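# Close the case lid fully without dropping it

## Task

Get the case's lid completely closed. If you let it drop shut from higher than roughly two finger widths above the rim, that counts against the result.

## Robot and tools

Robot: two arms, left_arm and right_arm, stand on opposite sides of a table. left_arm carries a five-finger left hand and its base is on the +y side. right_arm carries a right hand that mirrors it. Arm names do not match left and right in the camera images.

Scene frame: the origin is on the table top midway between the two nominal arm bases. The table top is z = 0 and +z points up. Reported positions (metres), quaternions (end_effector_quat_wxyz) and velocities (m/s, rad/s) all use this frame.

Hand point: each arm is steered by a point 0.05 m in front of the palm and 0.15 m out from the wrist flange. Its +z runs along the straightened fingers and its +y points out of the palm. On the right hand +x points across the palm away from the thumb; on the left hand +x points toward the thumb. Straight fingertips reach 0.06 to 0.07 m past the point, and the finger centre lines sit 0.06 m behind it along -y. A bracket on the little-finger side of the wrist can strike things. With the fingers level, the wrist can hang below the point by up to 0.11 m palm down or 0.23 m palm up.

Row layout: one list of 28 numbers, each in [-1, 1], covers both arms. Send all 28 even when only one arm moves. Order: left_arm dx, dy, dz, rx, ry, rz; left hand thumb_turn, thumb_bend, index, middle, ring, little, force_limit, speed; then the same 14 for right_arm and its hand. The six pose numbers are offsets, not poses. They count from that arm's Hand target as it stood when the action or move began, and they run along that Hand target's own axes, not the scene axes. 1.0 means 0.6 m or 180 degrees, and rx, ry, rz together form one rotation vector. Six zeros simply ask for the current Hand target again. Sending the same offset a second time moves the arm on by that amount again.

Hand numbers are absolute targets, not offsets. -1 means open or straight and +1 means closed or curled. thumb_turn +1 puts the thumb in front of the palm. force_limit maps -1 to +1 onto about 0 to 10 N at the fingertip (15 N for the two thumb motors). speed rises from almost zero at -1 to full speed at +0.48 and stays full up to +1. Full travel takes 0.49 s. To leave a hand as it is, repeat the eight numbers you last sent for it. If you have sent none yet, use its hand_measured values plus hand_force_limit and hand_speed. For a gentle grip, close at speed -0.94 or lower.

Tools:
- execute_actions(actions, cameras): actions is a list of actions. Each action is a table of up to 15 rows, and each row lasts one 1/30 s step. A shorter table keeps its last row until 15 steps have run. Every row counts from the pose at the start of that action. With an empty list the call only reports state and images.
- move(target, speed, blend, stop_force, zero, blocking, cameras): moves each hand point in a straight line. target is one 28-number row, or a list of up to 15 rows that all count from the same starting Hand targets. speed is in m/s, from 0.002 to 3.6 with a default of 0.25; rotation is capped at twice that value in rad/s. blend is in m and rounds the corners of a list. stop_force is in N, from 3 to 120, and ends an arm's path once its wrist sensor feels that much push against the motion. It is unreliable while the hand is turning, and you should leave it out when backing away from a contact. zero (default true) re-zeroes the sensor before the move. blocking=false returns early and cannot be combined with stop_force. Paths do not steer around obstacles or the other arm. The result adds a "move:" line giving the ending (done, off_target, moving, held, fault) and any limits, such as limits=paced (clipped) or limits=held (steps withheld).
- wait(seconds 0 to 10): lets time pass while each arm keeps its last command.
- stop: brakes a running move.
- zoom_image(camera, region [x0, y0, x1, y1]): gives a closer view of the latest image from that camera. The region can be at most 504 by 504 pixels, with (0,0) at the top left.
- show_instructions: shows the reference images.
- zero_wrist_force(arm): zeroes the wrist sensor of left_arm or right_arm.
- finished_scene(scene): ends the current scene. scene is its number, from 1 to 3. The lid must already be shut and must stay shut without the robot.

Cameras: cam_high (672x504), cam_low (672x504), cam_left_wrist (616x616), cam_right_wrist (616x616, fisheye).

Results: for each arm you get end_effector_position, the quaternion, velocities (replaced by "within noise" when the arm is still), Hand target (the last commanded pose after clipping), joint positions and torques, and Wrist force and Wrist torque along the hand point's axes. A third line shows the peak since the previous reading. Hand readings are hand_measured, hand_stopped_by (moving, target, force, stalled, fault) and hand_load_n, which is positive when the finger is pushed open. All three follow the motor order above. A hand point often rests a little short of its Hand target; send the shortfall as a further offset.

Controller: each step, the commanded orientation is clipped to within 32 degrees of the measured one. A clearance check holds back commands that would bring the two arms too close together.

Avoid: letting the lid fall from a height, since it must be lowered until it is nearly on the rim. Also avoid hard or fast contact. A target even slightly beyond a firm surface can trip a fault. Contact torque at the joint limits (138 N m for the shoulder and elbow joints, 25.7 N m for the wrists) or about 150 N of outside force halts that arm for 10 s. Keep everything on the table. Keep the arms off each other, and never close one hand on the other's fingers. Do not route a path close to an arm's own base. Watch for MOTOR HOT warnings, which appear at 70 °C; at 85 °C the arm is braked.

Each tool is called after ">>>" as name(argument=value, ...), one argument or row to a line, values as JSON.

Reference images:

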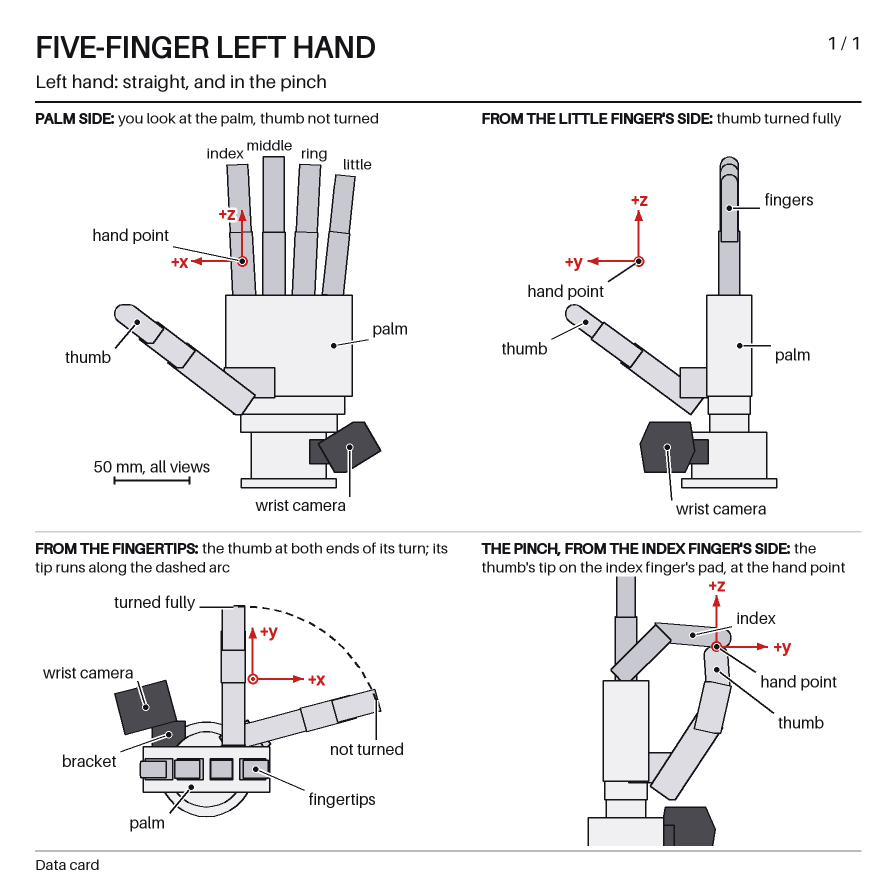

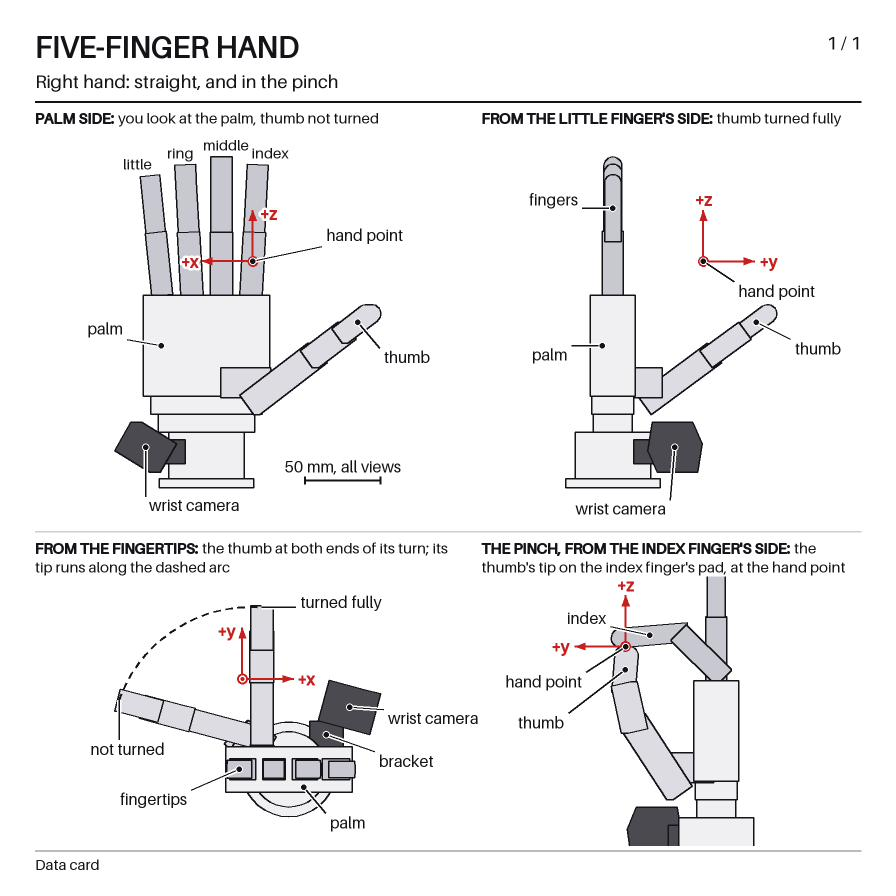

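## Session

>>> execute_actions(
  actions=[],
)

>>> zoom_image(
  camera="cam_high",
  region=[200, 120, 480, 400],
)

>>> zoom_image(
  camera="cam_low",
  region=[280, 100, 530, 300],
)

Scene clock: 0.00 s.
left_arm: end_effector_position=(+0.7177, +0.3556, +0.2110) hand_measured=(-1.000, -1.000, -1.000, -1.000, -1.000, -1.000) hand_load_n=(+0.0, +0.0, +0.0, +0.0, +0.0, +0.0) hand_stopped_by=(target, target, target, target, target, target) hand_force_limit=0.00 hand_speed=-0.80 end_effector_quat_wxyz=(+0.705, +0.610, +0.353, -0.078) | right_arm: end_effector_position=(+0.3481, +0.1207, +0.2561) hand_measured=(-1.000, -1.000, -1.000, -1.000, -1.000, -1.000) hand_load_n=(+0.0, +0.0, +0.0, +0.0, +0.0, +0.0) hand_stopped_by=(target, target, target, target, target, target) hand_force_limit=0.00 hand_speed=-0.80 end_effector_quat_wxyz=(+0.653, -0.480, +0.553, -0.196)
Joint positions: left_arm=[5.037 -2.506 -1.66 1.075 0.117 2.455] | right_arm=[-0.634 -1.171 1.554 -0.298 2.13 -2.533]
Joint velocities: within noise
Joint torques (N m): no reading
Motor temperatures (°C): left_arm=[27 25 25 41 34 29] | right_arm=[23 29 30 39 32 28]
Wrist force (N): no reading
Wrist torque (N m): no reading
Wrist force, peak (N): no reading
Hand target: left_arm +0.7177, +0.3556, +0.2110; +0.705, +0.610, +0.353, -0.078 | right_arm +0.3481, +0.1207, +0.2561; +0.653, -0.480, +0.553, -0.196

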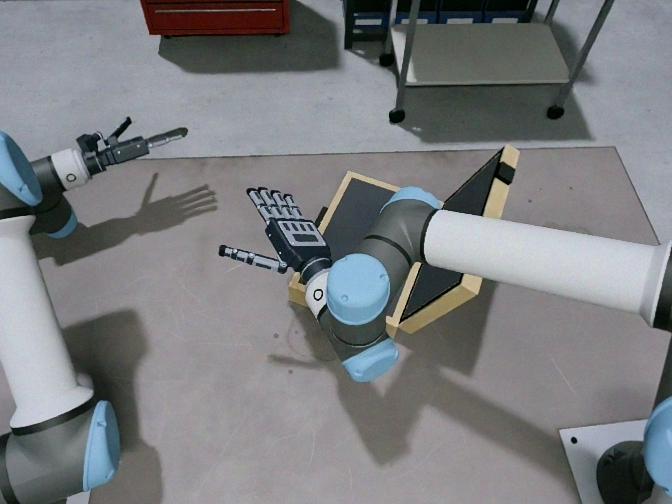

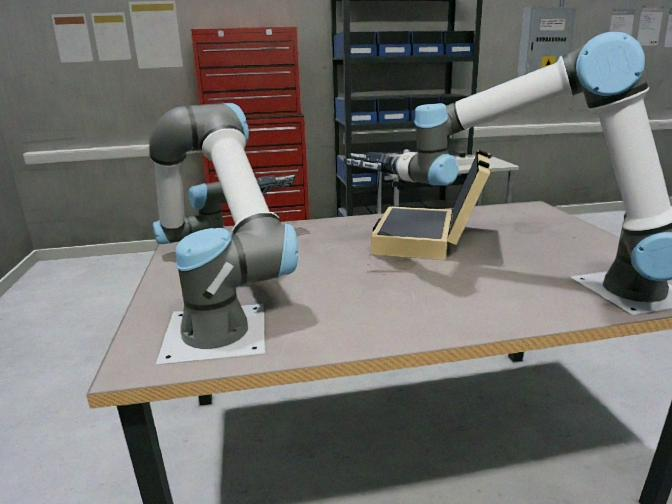

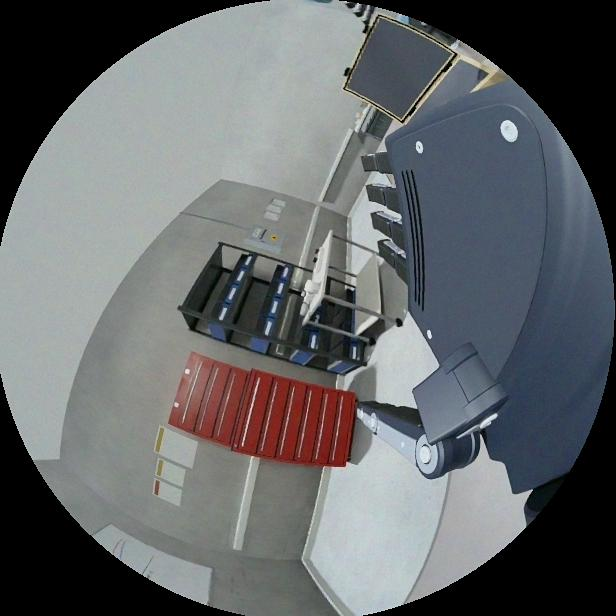

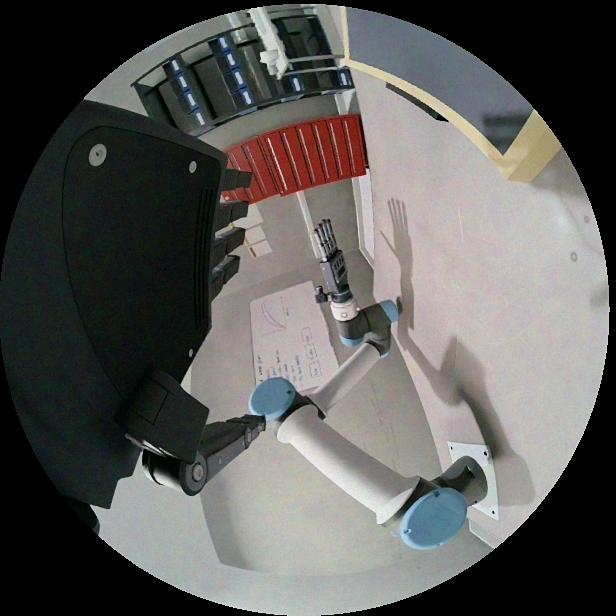

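Scaled by 1.800 from the camera's 672x504 image, which has a finer 960x720 frame.

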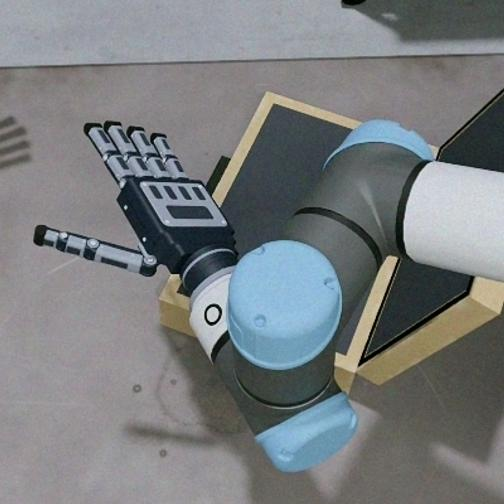

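Scaled by 2.016 from the camera's 672x504 image, which has a finer 960x720 frame.

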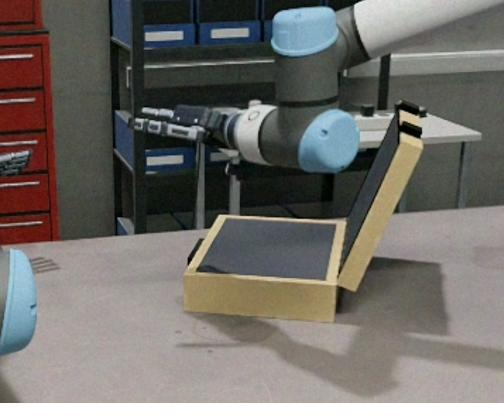

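>>> move(
  target=[
    [-0.2718,0.0445,0.2,0.081,-0.1149,0.1114,-1,-1,-1,-1,-1,-1,0,-0.8,-0.1291,-0.3176,-0.0519,-0.0365,-0.0626,-0.0629,-1,-1,-1,-1,-1,-1,0,-0.8],
    [-0.2718,0.0445,0.2,0.081,-0.1149,0.1114,-1,-1,-1,-1,-1,-1,0,-0.8,0.5858,-0.7365,-0.4405,-0.1216,-0.2087,-0.2098,-1,-1,-1,-1,-1,-1,0,-0.8],
    [-0.5465,-0.2487,0.5187,0.1621,-0.2297,0.2229,-1,-1,-1,-1,-1,-1,0,-0.8,0.8172,-0.3710,-0.4092,-0.1216,-0.2087,-0.2098,-1,-1,-1,-1,-1,-1,0,-0.8],
  ],
  speed=0.3,
  blend=[0.05,0.03,0],
  cameras=["cam_high","cam_low"],
)

>>> zoom_image(
  camera="cam_high",
  region=[240, 120, 580, 400],
)

>>> zoom_image(
  camera="cam_low",
  region=[300, 100, 600, 300],
)

Scene clock: 265.30 s.
left_arm: end_effector_position=(+0.5202, -0.0707, +0.2876) hand_measured=(-1.000, -1.000, -1.000, -1.000, -1.000, -1.000) hand_load_n=(+0.0, +0.0, +0.0, +0.0, +0.0, +0.0) hand_stopped_by=(target, target, target, target, target, target) hand_force_limit=0.00 hand_speed=-0.80 end_effector_quat_wxyz=(+0.596, +0.776, -0.164, -0.126) | right_arm: end_effector_position=(+0.3388, -0.4683, +0.1998) hand_measured=(-1.000, -1.000, -1.000, -1.000, -1.000, -1.000) hand_load_n=(-0.5, +0.0, +0.0, +0.0, +0.0, +0.0) hand_stopped_by=(target, target, target, target, target, target) hand_force_limit=0.00 hand_speed=-0.80 end_effector_quat_wxyz=(+0.596, -0.776, +0.164, -0.126)
Joint positions: left_arm=[4.397 -2.706 -0.625 1.491 -0.272 1.85] | right_arm=[-2.466 -1.224 2.194 1.603 0.501 -5.774]
Joint velocities: within noise
Joint torques (N m): left_arm=[-11.04 53.25 22.57 -0.74 3.32 0.37] | right_arm=[-6.01 -14.39 -13.16 -0.14 0.59 -1.19]
Motor temperatures (°C): left_arm=[26 25 24 40 33 29] | right_arm=[22 29 29 38 31 28]
Wrist force (N): left_arm=[1.0 0.0 -1.0] | right_arm=[0.1 -0.7 0.7]
Wrist torque (N m): left_arm=[0.06 -0.22 0.06] | right_arm=[-0.11 0.09 0.08]
Wrist force, peak (N): left_arm=[0.6 0.4 -2.1] | right_arm=[1.9 -3.2 -1.3]
Hand target: left_arm +0.5202, -0.0708, +0.2875; +0.595, +0.776, -0.164, -0.126 | right_arm +0.3388, -0.4683, +0.1998; -0.596, +0.776, -0.164, +0.126
Off the commanded pose: left_arm 0.000 m, 0 deg | right_arm 0.000 m, 0 deg.
move: done
Images, in order (width x height): cam_high 672x504, cam_low 672x504.

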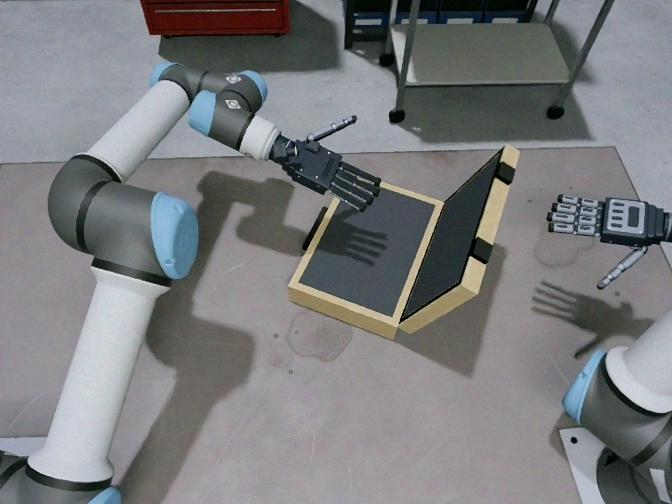

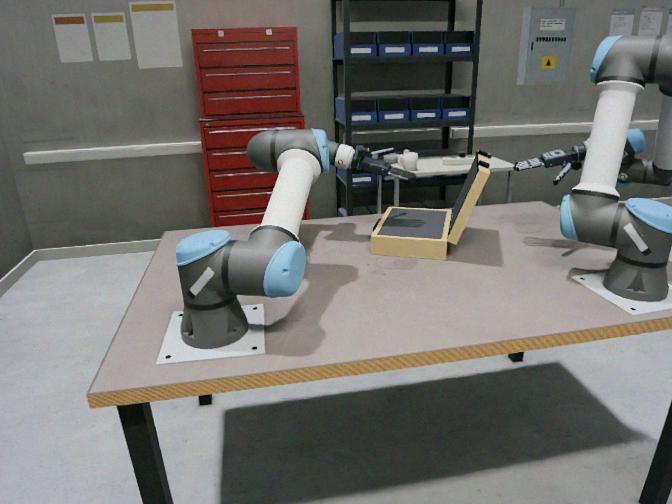

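Scaled by 1.482 from the camera's 672x504 image, which has a finer 960x720 frame.

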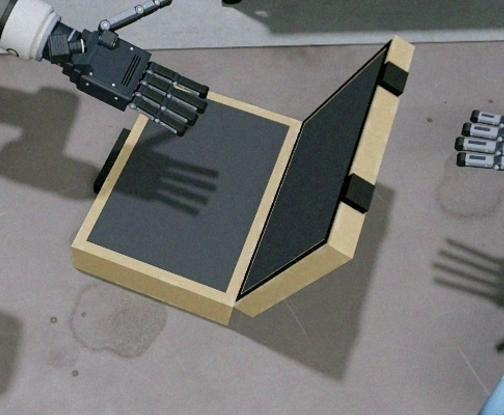

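Scaled by 1.680 from the camera's 672x504 image, which has a finer 960x720 frame.

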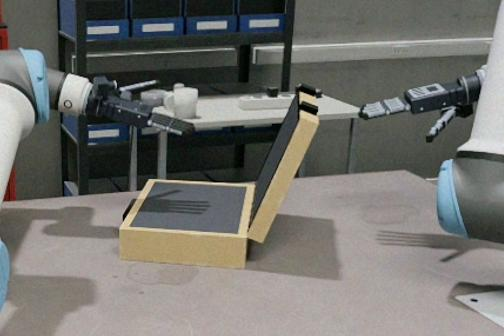

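>>> move(
  target=[
    [0,0,0,0,0,0,-1,-1,-1,-1,-1,-1,0,-0.8,0,-0.0388,0.1449,0,0,0,-1,-1,-1,-1,-1,-1,0,-0.8],
    [0,0,0,0,0,0,-1,-1,-1,-1,-1,-1,0,-0.8,0,-0.1122,0.4186,0,0,0,-1,-1,-1,-1,-1,-1,0,-0.8],
  ],
  speed=[0.2,0.08],
  blend=[0.02,0],
  stop_force=15,
  cameras=["cam_high","cam_low"],
)

>>> zoom_image(
  camera="cam_low",
  region=[300, 100, 600, 300],
)

Scene clock: 292.57 s.
left_arm: end_effector_position=(+0.5201, -0.0708, +0.2875) hand_measured=(-1.000, -1.000, -1.000, -1.000, -1.000, -1.000) hand_load_n=(+0.0, +0.0, +0.5, +0.0, +0.0, +0.0) hand_stopped_by=(target, target, target, target, target, target) hand_force_limit=0.00 hand_speed=-0.80 end_effector_quat_wxyz=(+0.595, +0.776, -0.164, -0.126) | right_arm: end_effector_position=(+0.4440, -0.2305, +0.1999) hand_measured=(-1.000, -1.000, -1.000, -1.000, -1.000, -1.000) hand_load_n=(-0.5, +0.0, +0.0, +0.0, +0.0, +0.0) hand_stopped_by=(target, target, target, target, target, target) hand_force_limit=0.00 hand_speed=-0.80 end_effector_quat_wxyz=(+0.596, -0.776, +0.164, -0.126)
Joint positions: left_arm=[4.397 -2.706 -0.625 1.491 -0.272 1.849] | right_arm=[-1.721 -1.299 1.759 0.255 0.405 -3.815]
Joint velocities: within noise
Joint torques (N m): left_arm=[-5.01 60.28 21.22 -3.89 4.04 -2.09] | right_arm=[6.74 -41.1 -6.26 -0.91 0.65 1.49]
Motor temperatures (°C): left_arm=[26 25 24 40 33 29] | right_arm=[22 29 29 38 31 28]
Wrist force (N): left_arm=[0.9 -1.2 -1.3] | right_arm=[0.4 -0.6 0.5]
Wrist torque (N m): left_arm=[0.10 -0.24 0.09] | right_arm=[-0.05 0.00 0.09]
Wrist force, peak (N): left_arm=[0.6 -2.5 -3.4] | right_arm=[0.5 -0.9 1.4]
Hand target: left_arm +0.5202, -0.0708, +0.2875; +0.595, +0.776, -0.164, -0.126 | right_arm +0.4440, -0.2305, +0.1999; -0.596, +0.776, -0.164, +0.126
Off the commanded pose: left_arm 0.000 m, 0 deg | right_arm 0.000 m, 0 deg.
move: done
Images, in order (width x height): cam_high 672x504, cam_low 672x504.

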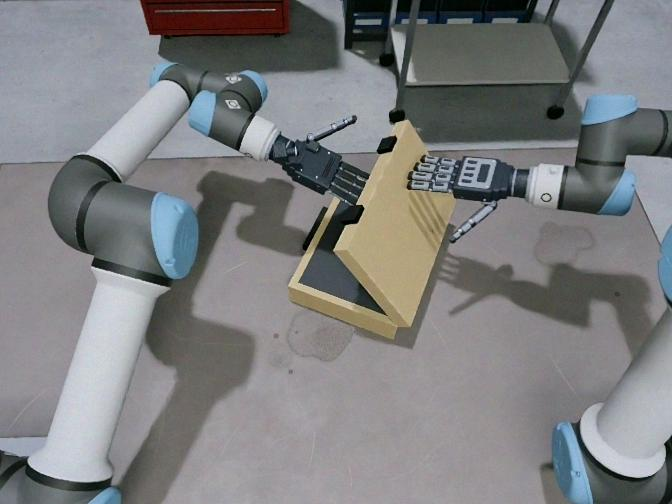

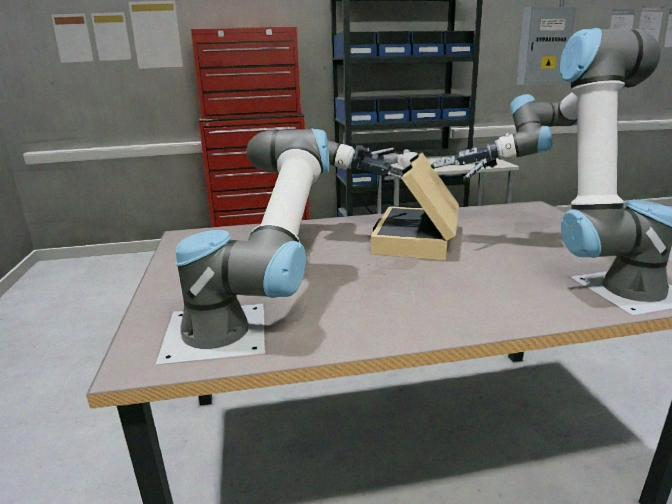

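Scaled by 1.680 from the camera's 672x504 image, which has a finer 960x720 frame.

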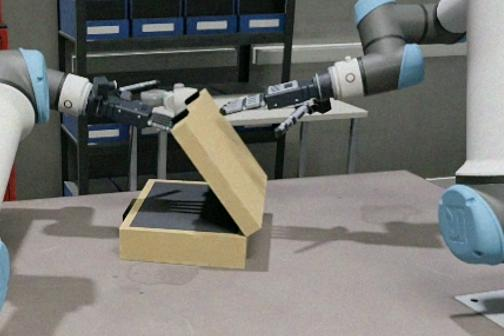

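>>> move(
  target=[
    [0,-0.0456,-0.0309,0,0,0,-1,-1,-1,-1,-1,-1,0,-0.8,0,0,0,0,0,0,-1,-1,-1,-1,-1,-1,0,-0.8],
    [0,-0.1379,-0.0666,0,0,0,-1,-1,-1,-1,-1,-1,0,-0.8,0,0,0,0,0,0,-1,-1,-1,-1,-1,-1,0,-0.8],
    [0,-0.2038,-0.0739,0,0,0,-1,-1,-1,-1,-1,-1,0,-0.8,0,0,0,0,0,0,-1,-1,-1,-1,-1,-1,0,-0.8],
    [0,-0.2396,-0.0721,0,0,0,-1,-1,-1,-1,-1,-1,0,-0.8,0,0,0,0,0,0,-1,-1,-1,-1,-1,-1,0,-0.8],
    [0,-0.2678,-0.0680,0,0,0,-1,-1,-1,-1,-1,-1,0,-0.8,0,0,0,0,0,0,-1,-1,-1,-1,-1,-1,0,-0.8],
    [0,-0.3030,-0.2122,0,0,0,-1,-1,-1,-1,-1,-1,0,-0.8,0,0,0,0,0,0,-1,-1,-1,-1,-1,-1,0,-0.8],
  ],
  speed=[0.09,0.09,0.08,0.06,0.05,0.09],
  blend=[0.015,0.015,0.01,0.01,0.004,0],
  cameras=["cam_high","cam_low"],
)

>>> zoom_image(
  camera="cam_low",
  region=[300, 130, 500, 280],
)

Scene clock: 330.20 s.
left_arm: end_effector_position=(+0.5888, +0.0848, +0.1448) hand_measured=(-1.000, -1.000, -1.000, -1.000, -1.000, -1.000) hand_load_n=(+0.0, +0.0, +0.5, +0.0, +0.0, +0.0) hand_stopped_by=(target, target, target, target, target, target) hand_force_limit=0.00 hand_speed=-0.80 end_effector_quat_wxyz=(+0.595, +0.776, -0.164, -0.126) | right_arm: end_effector_position=(+0.4440, -0.2305, +0.1999) hand_measured=(-1.000, -1.000, -1.000, -1.000, -1.000, -1.000) hand_load_n=(+0.0, +0.0, +0.0, +0.0, +0.0, +0.0) hand_stopped_by=(target, target, target, target, target, target) hand_force_limit=0.00 hand_speed=-0.80 end_effector_quat_wxyz=(+0.596, -0.776, +0.164, -0.126)
Joint positions: left_arm=[4.644 -2.851 -0.852 1.264 -0.412 2.481] | right_arm=[-1.721 -1.299 1.759 0.255 0.405 -3.815]
Joint velocities: within noise
Joint torques (N m): left_arm=[-5.64 55.41 19.57 -1.79 2.91 -1.46] | right_arm=[5.15 -40.75 -13.43 1.11 0.41 1.46]
Motor temperatures (°C): left_arm=[26 25 24 40 33 29] | right_arm=[22 28 29 38 31 28]
Wrist force (N): left_arm=[0.2 -0.4 -1.2] | right_arm=[0.2 -0.4 0.6]
Wrist torque (N m): left_arm=[0.05 -0.09 0.03] | right_arm=[-0.03 0.03 0.09]
Wrist force, peak (N): left_arm=[1.2 -1.7 -1.2] | right_arm=[0.4 -0.8 1.0]
Hand target: left_arm +0.5888, +0.0848, +0.1449; +0.595, +0.776, -0.164, -0.126 | right_arm +0.4440, -0.2305, +0.1999; -0.596, +0.776, -0.164, +0.126
Off the commanded pose: left_arm 0.000 m, 0 deg | right_arm 0.000 m, 0 deg.
move: done; blend cut to 0.0085 m at target 4
Images, in order (width x height): cam_high 672x504, cam_low 672x504.

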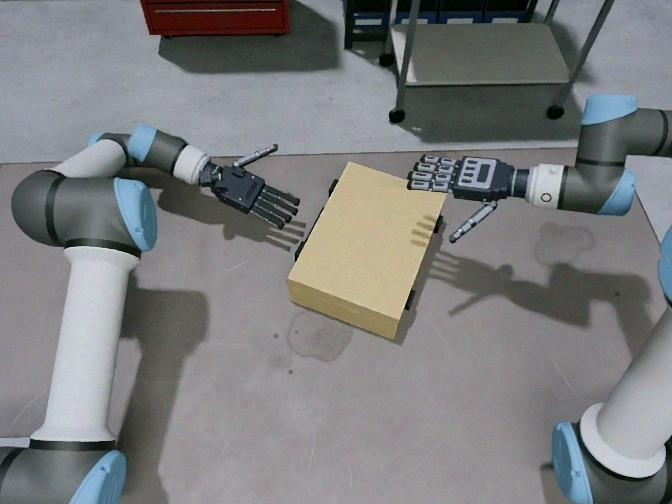

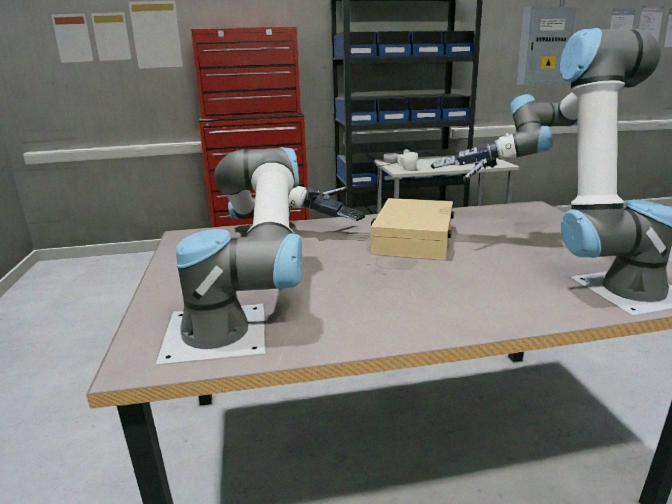

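Scaled by 2.520 from the camera's 672x504 image, which has a finer 960x720 frame.

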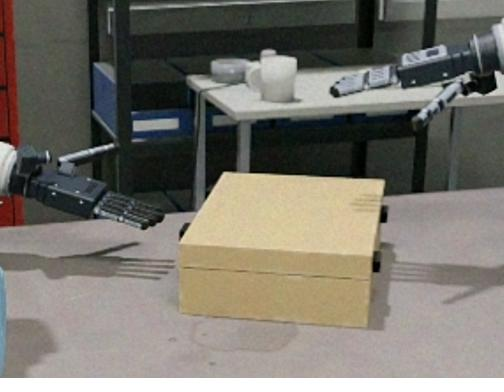

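>>> finished_scene(
  scene=2,
)

The scene is finished: the task was done.


## Next scene

The same job, from a new start.

Reference images:

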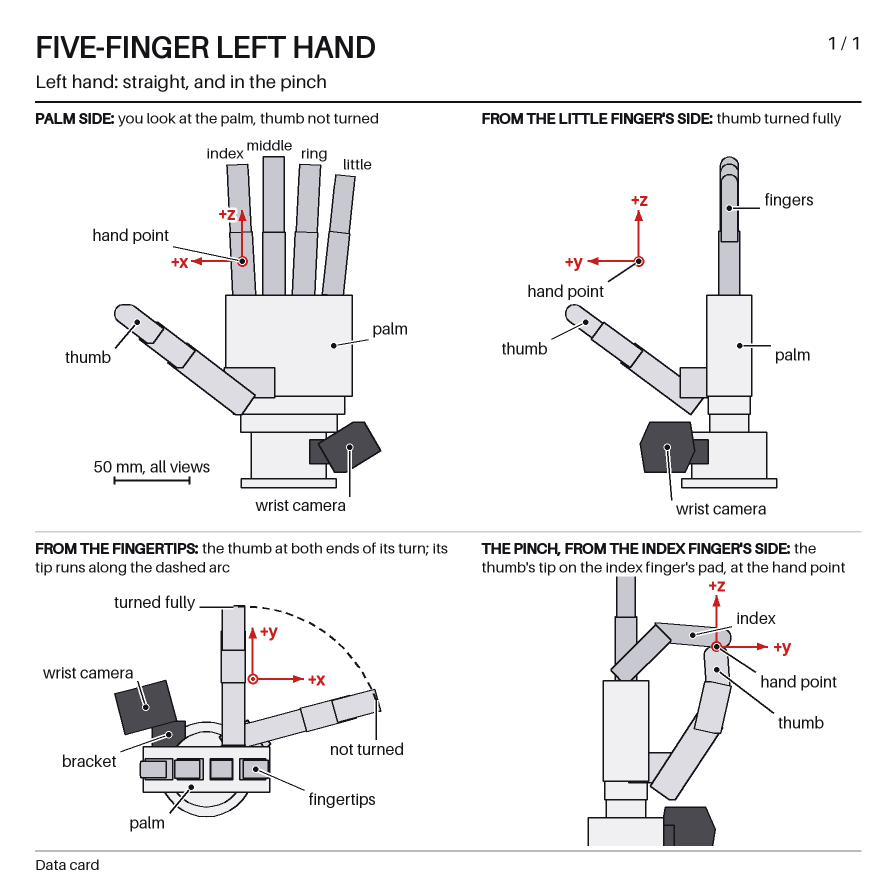

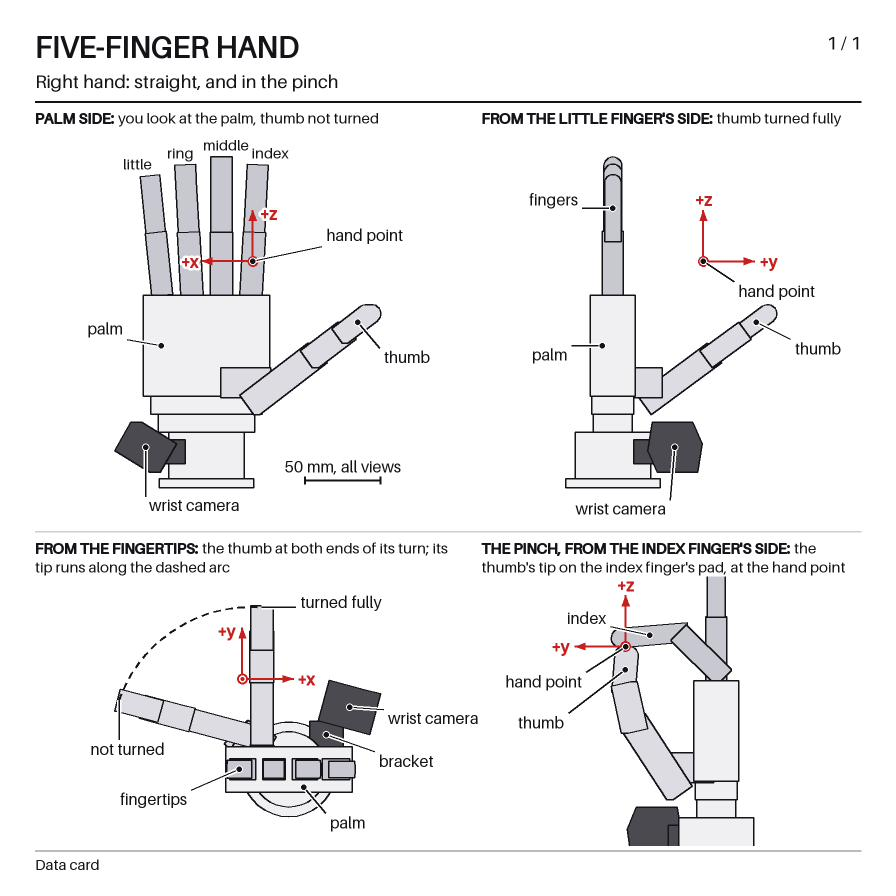

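>>> execute_actions(
  actions=[],
  cameras=["cam_high","cam_low"],
)

>>> zoom_image(
  camera="cam_high",
  region=[240, 120, 580, 400],
)

>>> zoom_image(
  camera="cam_low",
  region=[280, 100, 530, 300],
)

Scene clock: 0.00 s.
left_arm: end_effector_position=(+0.3083, +0.0386, +0.3558) hand_measured=(-1.000, -1.000, -1.000, -1.000, -1.000, -1.000) hand_load_n=(+0.0, +0.0, +0.0, +0.0, +0.0, +0.0) hand_stopped_by=(target, target, target, target, target, target) hand_force_limit=0.00 hand_speed=-0.80 end_effector_quat_wxyz=(+0.254, +0.572, +0.768, -0.137) | right_arm: end_effector_position=(+0.4248, -0.1847, +0.3788) hand_measured=(-1.000, -1.000, -1.000, -1.000, -1.000, -1.000) hand_load_n=(+0.0, +0.0, +0.0, +0.0, +0.0, -0.5) hand_stopped_by=(target, target, target, target, target, target) hand_force_limit=0.00 hand_speed=-0.80 end_effector_quat_wxyz=(-0.041, +0.482, +0.873, -0.056)
Joint positions: left_arm=[3.911 -1.879 -1.103 1.976 -1.404 -1.168] | right_arm=[-1.144 -0.884 0.544 2.048 1.565 -0.088]
Joint velocities: within noise
Joint torques (N m): no reading
Motor temperatures (°C): left_arm=[25 25 24 40 33 29] | right_arm=[22 28 29 38 31 28]
Wrist force (N): no reading
Wrist torque (N m): no reading
Wrist force, peak (N): no reading
Hand target: left_arm +0.3083, +0.0386, +0.3558; +0.254, +0.572, +0.768, -0.137 | right_arm +0.4248, -0.1847, +0.3788; -0.041, +0.482, +0.873, -0.056
Images, in order (width x height): cam_high 672x504, cam_low 672x504.

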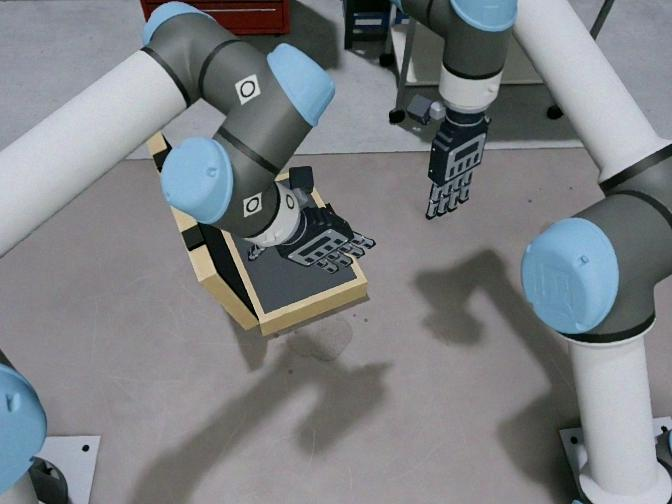

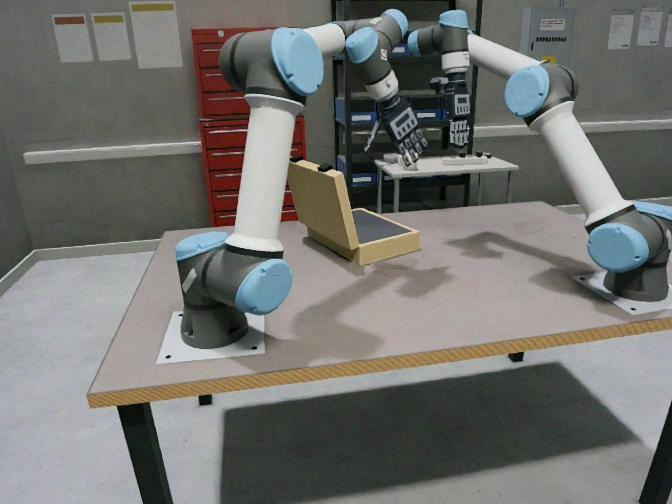

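Scaled by 1.482 from the camera's 672x504 image, which has a finer 960x720 frame.

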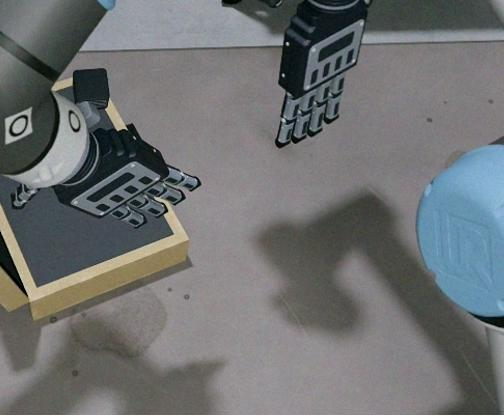

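Scaled by 2.016 from the camera's 672x504 image, which has a finer 960x720 frame.

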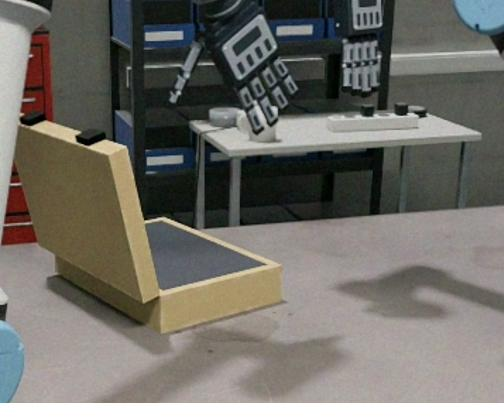

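>>> move(
  target=[
    [-0.0757,0.0260,-0.1760,0.0532,-0.0568,-0.1540,-1,-1,-1,-1,-1,-1,0,-0.8,0,0,0,0,0,0,-1,-1,-1,-1,-1,-1,0,-0.8],
    [0.4330,0.3302,-0.4805,0.1772,-0.1894,-0.5134,-1,-1,-1,-1,-1,-1,0,-0.8,0.0630,0.2295,0.0008,-0.2048,0.1446,-0.2232,-1,-1,-1,-1,-1,-1,0,-0.8],
    [0.6792,0.2940,-0.1052,0.1772,-0.1894,-0.5134,-1,-1,-1,-1,-1,-1,0,-0.8,0.2315,0.3710,0.1063,-0.3724,0.2629,-0.4059,-1,-1,-1,-1,-1,-1,0,-0.8],
  ],
  speed=0.3,
  blend=[0.04,0.03,0],
  cameras=["cam_high","cam_low"],
)

>>> zoom_image(
  camera="cam_high",
  region=[120, 120, 460, 400],
)

Scene clock: 135.67 s.
left_arm: end_effector_position=(+0.3723, +0.4540, +0.1995) hand_measured=(-1.000, -1.000, -1.000, -1.000, -1.000, -1.000) hand_load_n=(-0.5, +0.0, +0.0, +0.0, +0.0, +0.0) hand_stopped_by=(target, target, target, target, target, target) hand_force_limit=0.00 hand_speed=-0.80 end_effector_quat_wxyz=(-0.122, +0.158, -0.777, +0.597) | right_arm: end_effector_position=(+0.5295, +0.0470, +0.2877) hand_measured=(-1.000, -1.000, -1.000, -1.000, -1.000, -1.000) hand_load_n=(+0.0, +0.0, +0.0, +0.0, +0.0, +0.0) hand_stopped_by=(target, target, target, target, target, target) hand_force_limit=0.00 hand_speed=-0.80 end_effector_quat_wxyz=(-0.121, -0.158, +0.778, +0.597)
Joint positions: left_arm=[5.585 -1.918 -2.199 1.531 -0.51 -0.497] | right_arm=[-1.312 -0.286 0.341 1.856 0.279 -1.924]
Joint velocities: within noise
Joint torques (N m): left_arm=[-2.96 18.52 10.5 -0.16 0.16 1.94] | right_arm=[-8.87 -70.23 -9.7 4.33 -3.1 -0.68]
Motor temperatures (°C): left_arm=[25 25 24 39 33 29] | right_arm=[22 28 28 38 31 28]
Wrist force (N): left_arm=[0.3 0.3 0.0] | right_arm=[0.0 2.5 -0.8]
Wrist torque (N m): left_arm=[0.09 -0.11 0.05] | right_arm=[0.16 0.16 -0.09]
Wrist force, peak (N): left_arm=[0.1 1.8 0.1] | right_arm=[-0.3 2.6 -0.9]
Hand target: left_arm +0.3723, +0.4540, +0.1994; +0.122, -0.158, +0.777, -0.597 | right_arm +0.5295, +0.0470, +0.2877; -0.121, -0.158, +0.778, +0.597
Off the commanded pose: left_arm 0.000 m, 0 deg | right_arm 0.000 m, 0 deg.
move: done
Images, in order (width x height): cam_high 672x504, cam_low 672x504.

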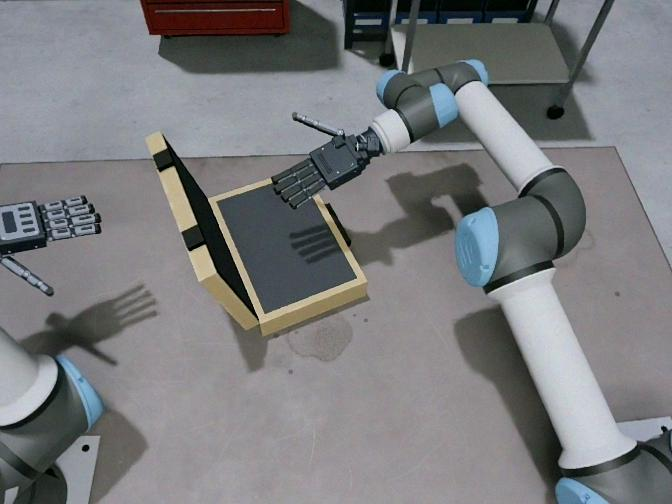

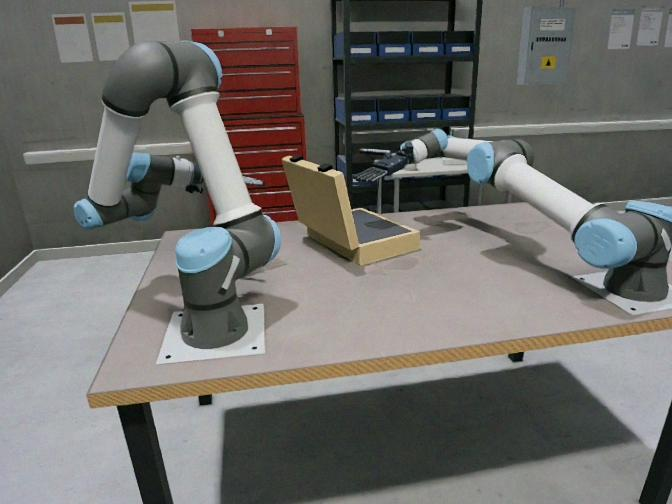

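Scaled by 1.482 from the camera's 672x504 image, which has a finer 960x720 frame.

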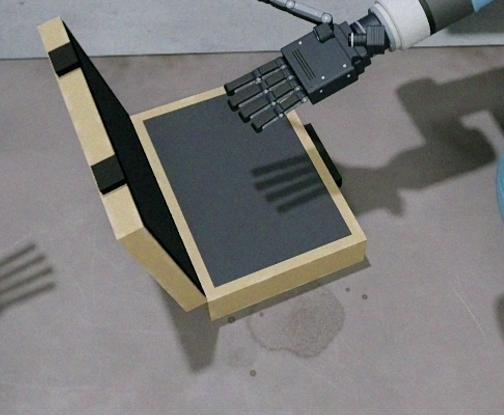

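>>> move(
  target=[
    [0,-0.0388,0.1449,0,0,0,-1,-1,-1,-1,-1,-1,0,-0.8,0,0,0,0,0,0,-1,-1,-1,-1,-1,-1,0,-0.8],
    [0,-0.1079,0.4025,0,0,0,-1,-1,-1,-1,-1,-1,0,-0.8,0,0,0,0,0,0,-1,-1,-1,-1,-1,-1,0,-0.8],
  ],
  speed=[0.2,0.08],
  blend=[0.02,0],
  stop_force=15,
  cameras=["cam_high","cam_low"],
)

>>> zoom_image(
  camera="cam_low",
  region=[250, 100, 550, 300],
)

Scene clock: 164.27 s.
left_arm: end_effector_position=(+0.4702, +0.2240, +0.1997) hand_measured=(-1.000, -1.000, -1.000, -1.000, -1.000, -1.000) hand_load_n=(+0.0, +0.0, +0.0, +0.0, +0.0, +0.0) hand_stopped_by=(target, target, target, target, target, target) hand_force_limit=0.00 hand_speed=-0.80 end_effector_quat_wxyz=(-0.122, +0.158, -0.777, +0.597) | right_arm: end_effector_position=(+0.5295, +0.0469, +0.2877) hand_measured=(-1.000, -1.000, -1.000, -1.000, -1.000, -1.000) hand_load_n=(+0.5, +0.0, +0.0, +0.0, +0.0, +0.0) hand_stopped_by=(target, target, target, target, target, target) hand_force_limit=0.00 hand_speed=-0.80 end_effector_quat_wxyz=(-0.121, -0.158, +0.778, +0.597)
Joint positions: left_arm=[4.861 -1.835 -1.779 2.847 -0.381 -2.412] | right_arm=[-1.312 -0.287 0.341 1.856 0.278 -1.924]
Joint velocities: within noise
Joint torques (N m): left_arm=[0.38 38.26 20.3 0.1 2.27 -2.29] | right_arm=[-2.24 -72.14 -8.08 1.7 -0.99 1.3]
Motor temperatures (°C): left_arm=[25 25 24 39 33 29] | right_arm=[22 28 28 38 31 28]
Wrist force (N): left_arm=[-0.2 0.2 -0.1] | right_arm=[-0.1 1.8 -1.5]
Wrist torque (N m): left_arm=[0.06 0.01 -0.02] | right_arm=[0.21 0.19 -0.12]
Wrist force, peak (N): left_arm=[0.1 1.0 -1.6] | right_arm=[-0.2 1.2 -2.7]
Hand target: left_arm +0.4702, +0.2240, +0.1997; +0.122, -0.158, +0.777, -0.597 | right_arm +0.5295, +0.0470, +0.2877; -0.121, -0.158, +0.778, +0.597
Off the commanded pose: left_arm 0.000 m, 0 deg | right_arm 0.000 m, 0 deg.
move: done
Images, in order (width x height): cam_high 672x504, cam_low 672x504.

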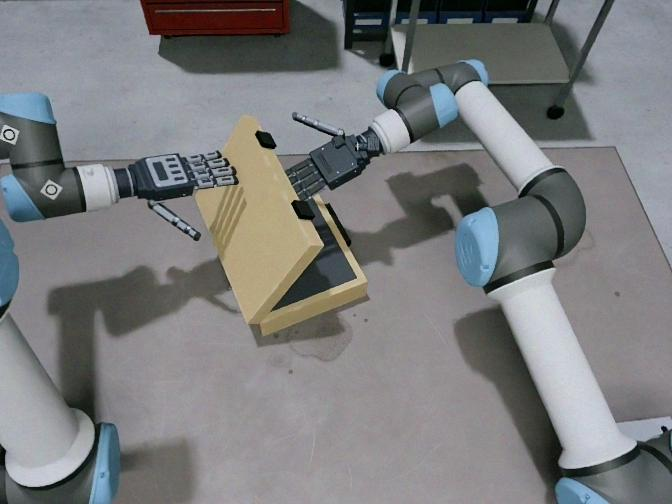

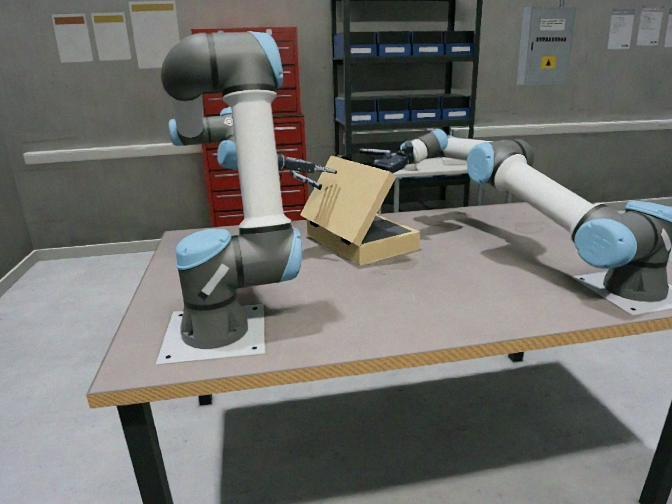

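Scaled by 1.680 from the camera's 672x504 image, which has a finer 960x720 frame.

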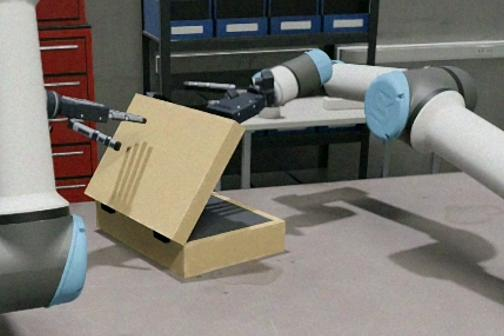

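>>> move(
  target=[
    [0,0,0,0,0,0,-1,-1,-1,-1,-1,-1,0,-0.8,0,-0.0456,-0.0309,0,0,0,-1,-1,-1,-1,-1,-1,0,-0.8],
    [0,0,0,0,0,0,-1,-1,-1,-1,-1,-1,0,-0.8,0,-0.1379,-0.0666,0,0,0,-1,-1,-1,-1,-1,-1,0,-0.8],
    [0,0,0,0,0,0,-1,-1,-1,-1,-1,-1,0,-0.8,0,-0.2038,-0.0739,0,0,0,-1,-1,-1,-1,-1,-1,0,-0.8],
    [0,0,0,0,0,0,-1,-1,-1,-1,-1,-1,0,-0.8,0,-0.2396,-0.0721,0,0,0,-1,-1,-1,-1,-1,-1,0,-0.8],
    [0,0,0,0,0,0,-1,-1,-1,-1,-1,-1,0,-0.8,0,-0.2678,-0.0680,0,0,0,-1,-1,-1,-1,-1,-1,0,-0.8],
    [0,0,0,0,0,0,-1,-1,-1,-1,-1,-1,0,-0.8,0,-0.3030,-0.2122,0,0,0,-1,-1,-1,-1,-1,-1,0,-0.8],
  ],
  speed=[0.09,0.09,0.08,0.06,0.05,0.09],
  blend=[0.015,0.015,0.01,0.008,0.004,0],
  cameras=["cam_high","cam_low"],
)

>>> zoom_image(
  camera="cam_low",
  region=[280, 150, 480, 300],
)

Scene clock: 190.87 s.
left_arm: end_effector_position=(+0.4702, +0.2240, +0.1997) hand_measured=(-1.000, -1.000, -1.000, -1.000, -1.000, -1.000) hand_load_n=(-0.5, +0.0, +0.0, +0.0, +0.0, +0.0) hand_stopped_by=(target, target, target, target, target, target) hand_force_limit=0.00 hand_speed=-0.80 end_effector_quat_wxyz=(-0.122, +0.158, -0.777, +0.597) | right_arm: end_effector_position=(+0.5959, -0.1096, +0.1451) hand_measured=(-1.000, -1.000, -1.000, -1.000, -1.000, -1.000) hand_load_n=(+0.0, +0.0, +0.0, +0.0, +0.0, +0.0) hand_stopped_by=(target, target, target, target, target, target) hand_force_limit=0.00 hand_speed=-0.80 end_effector_quat_wxyz=(-0.121, -0.158, +0.778, +0.597)
Joint positions: left_arm=[4.861 -1.835 -1.779 2.847 -0.381 -2.412] | right_arm=[-1.547 -0.183 0.618 2.016 0.419 -2.495]
Joint velocities: within noise
Joint torques (N m): left_arm=[-11.85 37.06 20.77 -1.37 -1.14 -2.3] | right_arm=[1.23 -58.07 -28.44 0.74 -2.08 0.97]
Motor temperatures (°C): left_arm=[25 25 24 39 33 29] | right_arm=[22 29 28 38 31 28]
Wrist force (N): left_arm=[-0.3 0.4 -0.1] | right_arm=[-0.4 2.2 -1.0]
Wrist torque (N m): left_arm=[0.09 0.03 -0.03] | right_arm=[0.13 0.21 -0.14]
Wrist force, peak (N): left_arm=[-0.4 0.2 -0.4] | right_arm=[-0.7 2.5 -2.0]
Hand target: left_arm +0.4702, +0.2240, +0.1997; +0.122, -0.158, +0.777, -0.597 | right_arm +0.5960, -0.1096, +0.1451; -0.121, -0.158, +0.778, +0.597
Off the commanded pose: left_arm 0.000 m, 0 deg | right_arm 0.000 m, 0 deg.
move: done
Images, in order (width x height): cam_high 672x504, cam_low 672x504.

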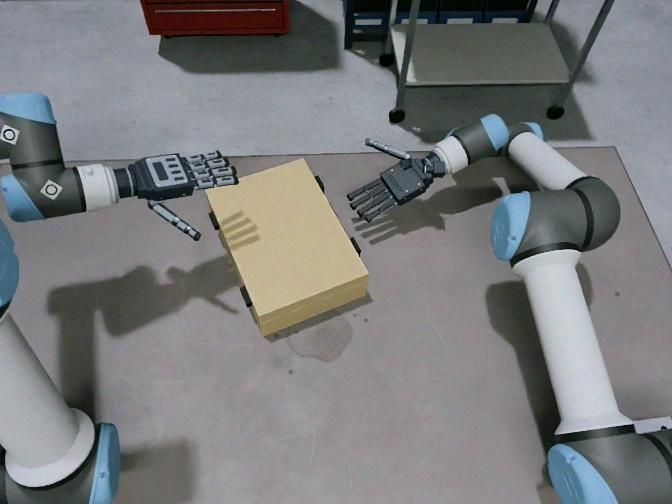

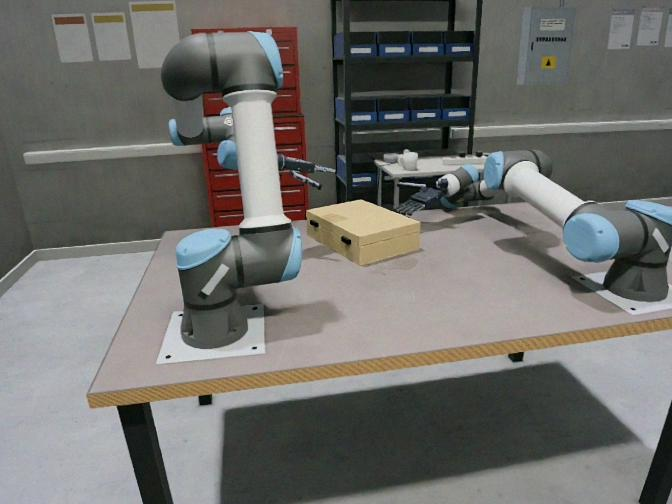

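Scaled by 2.520 from the camera's 672x504 image, which has a finer 960x720 frame.

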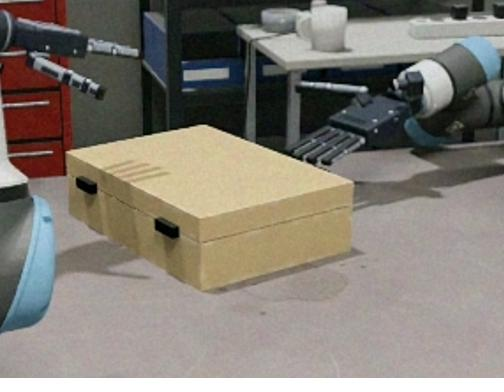

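>>> finished_scene(
  scene=3,
)

The scene is finished: the task was done.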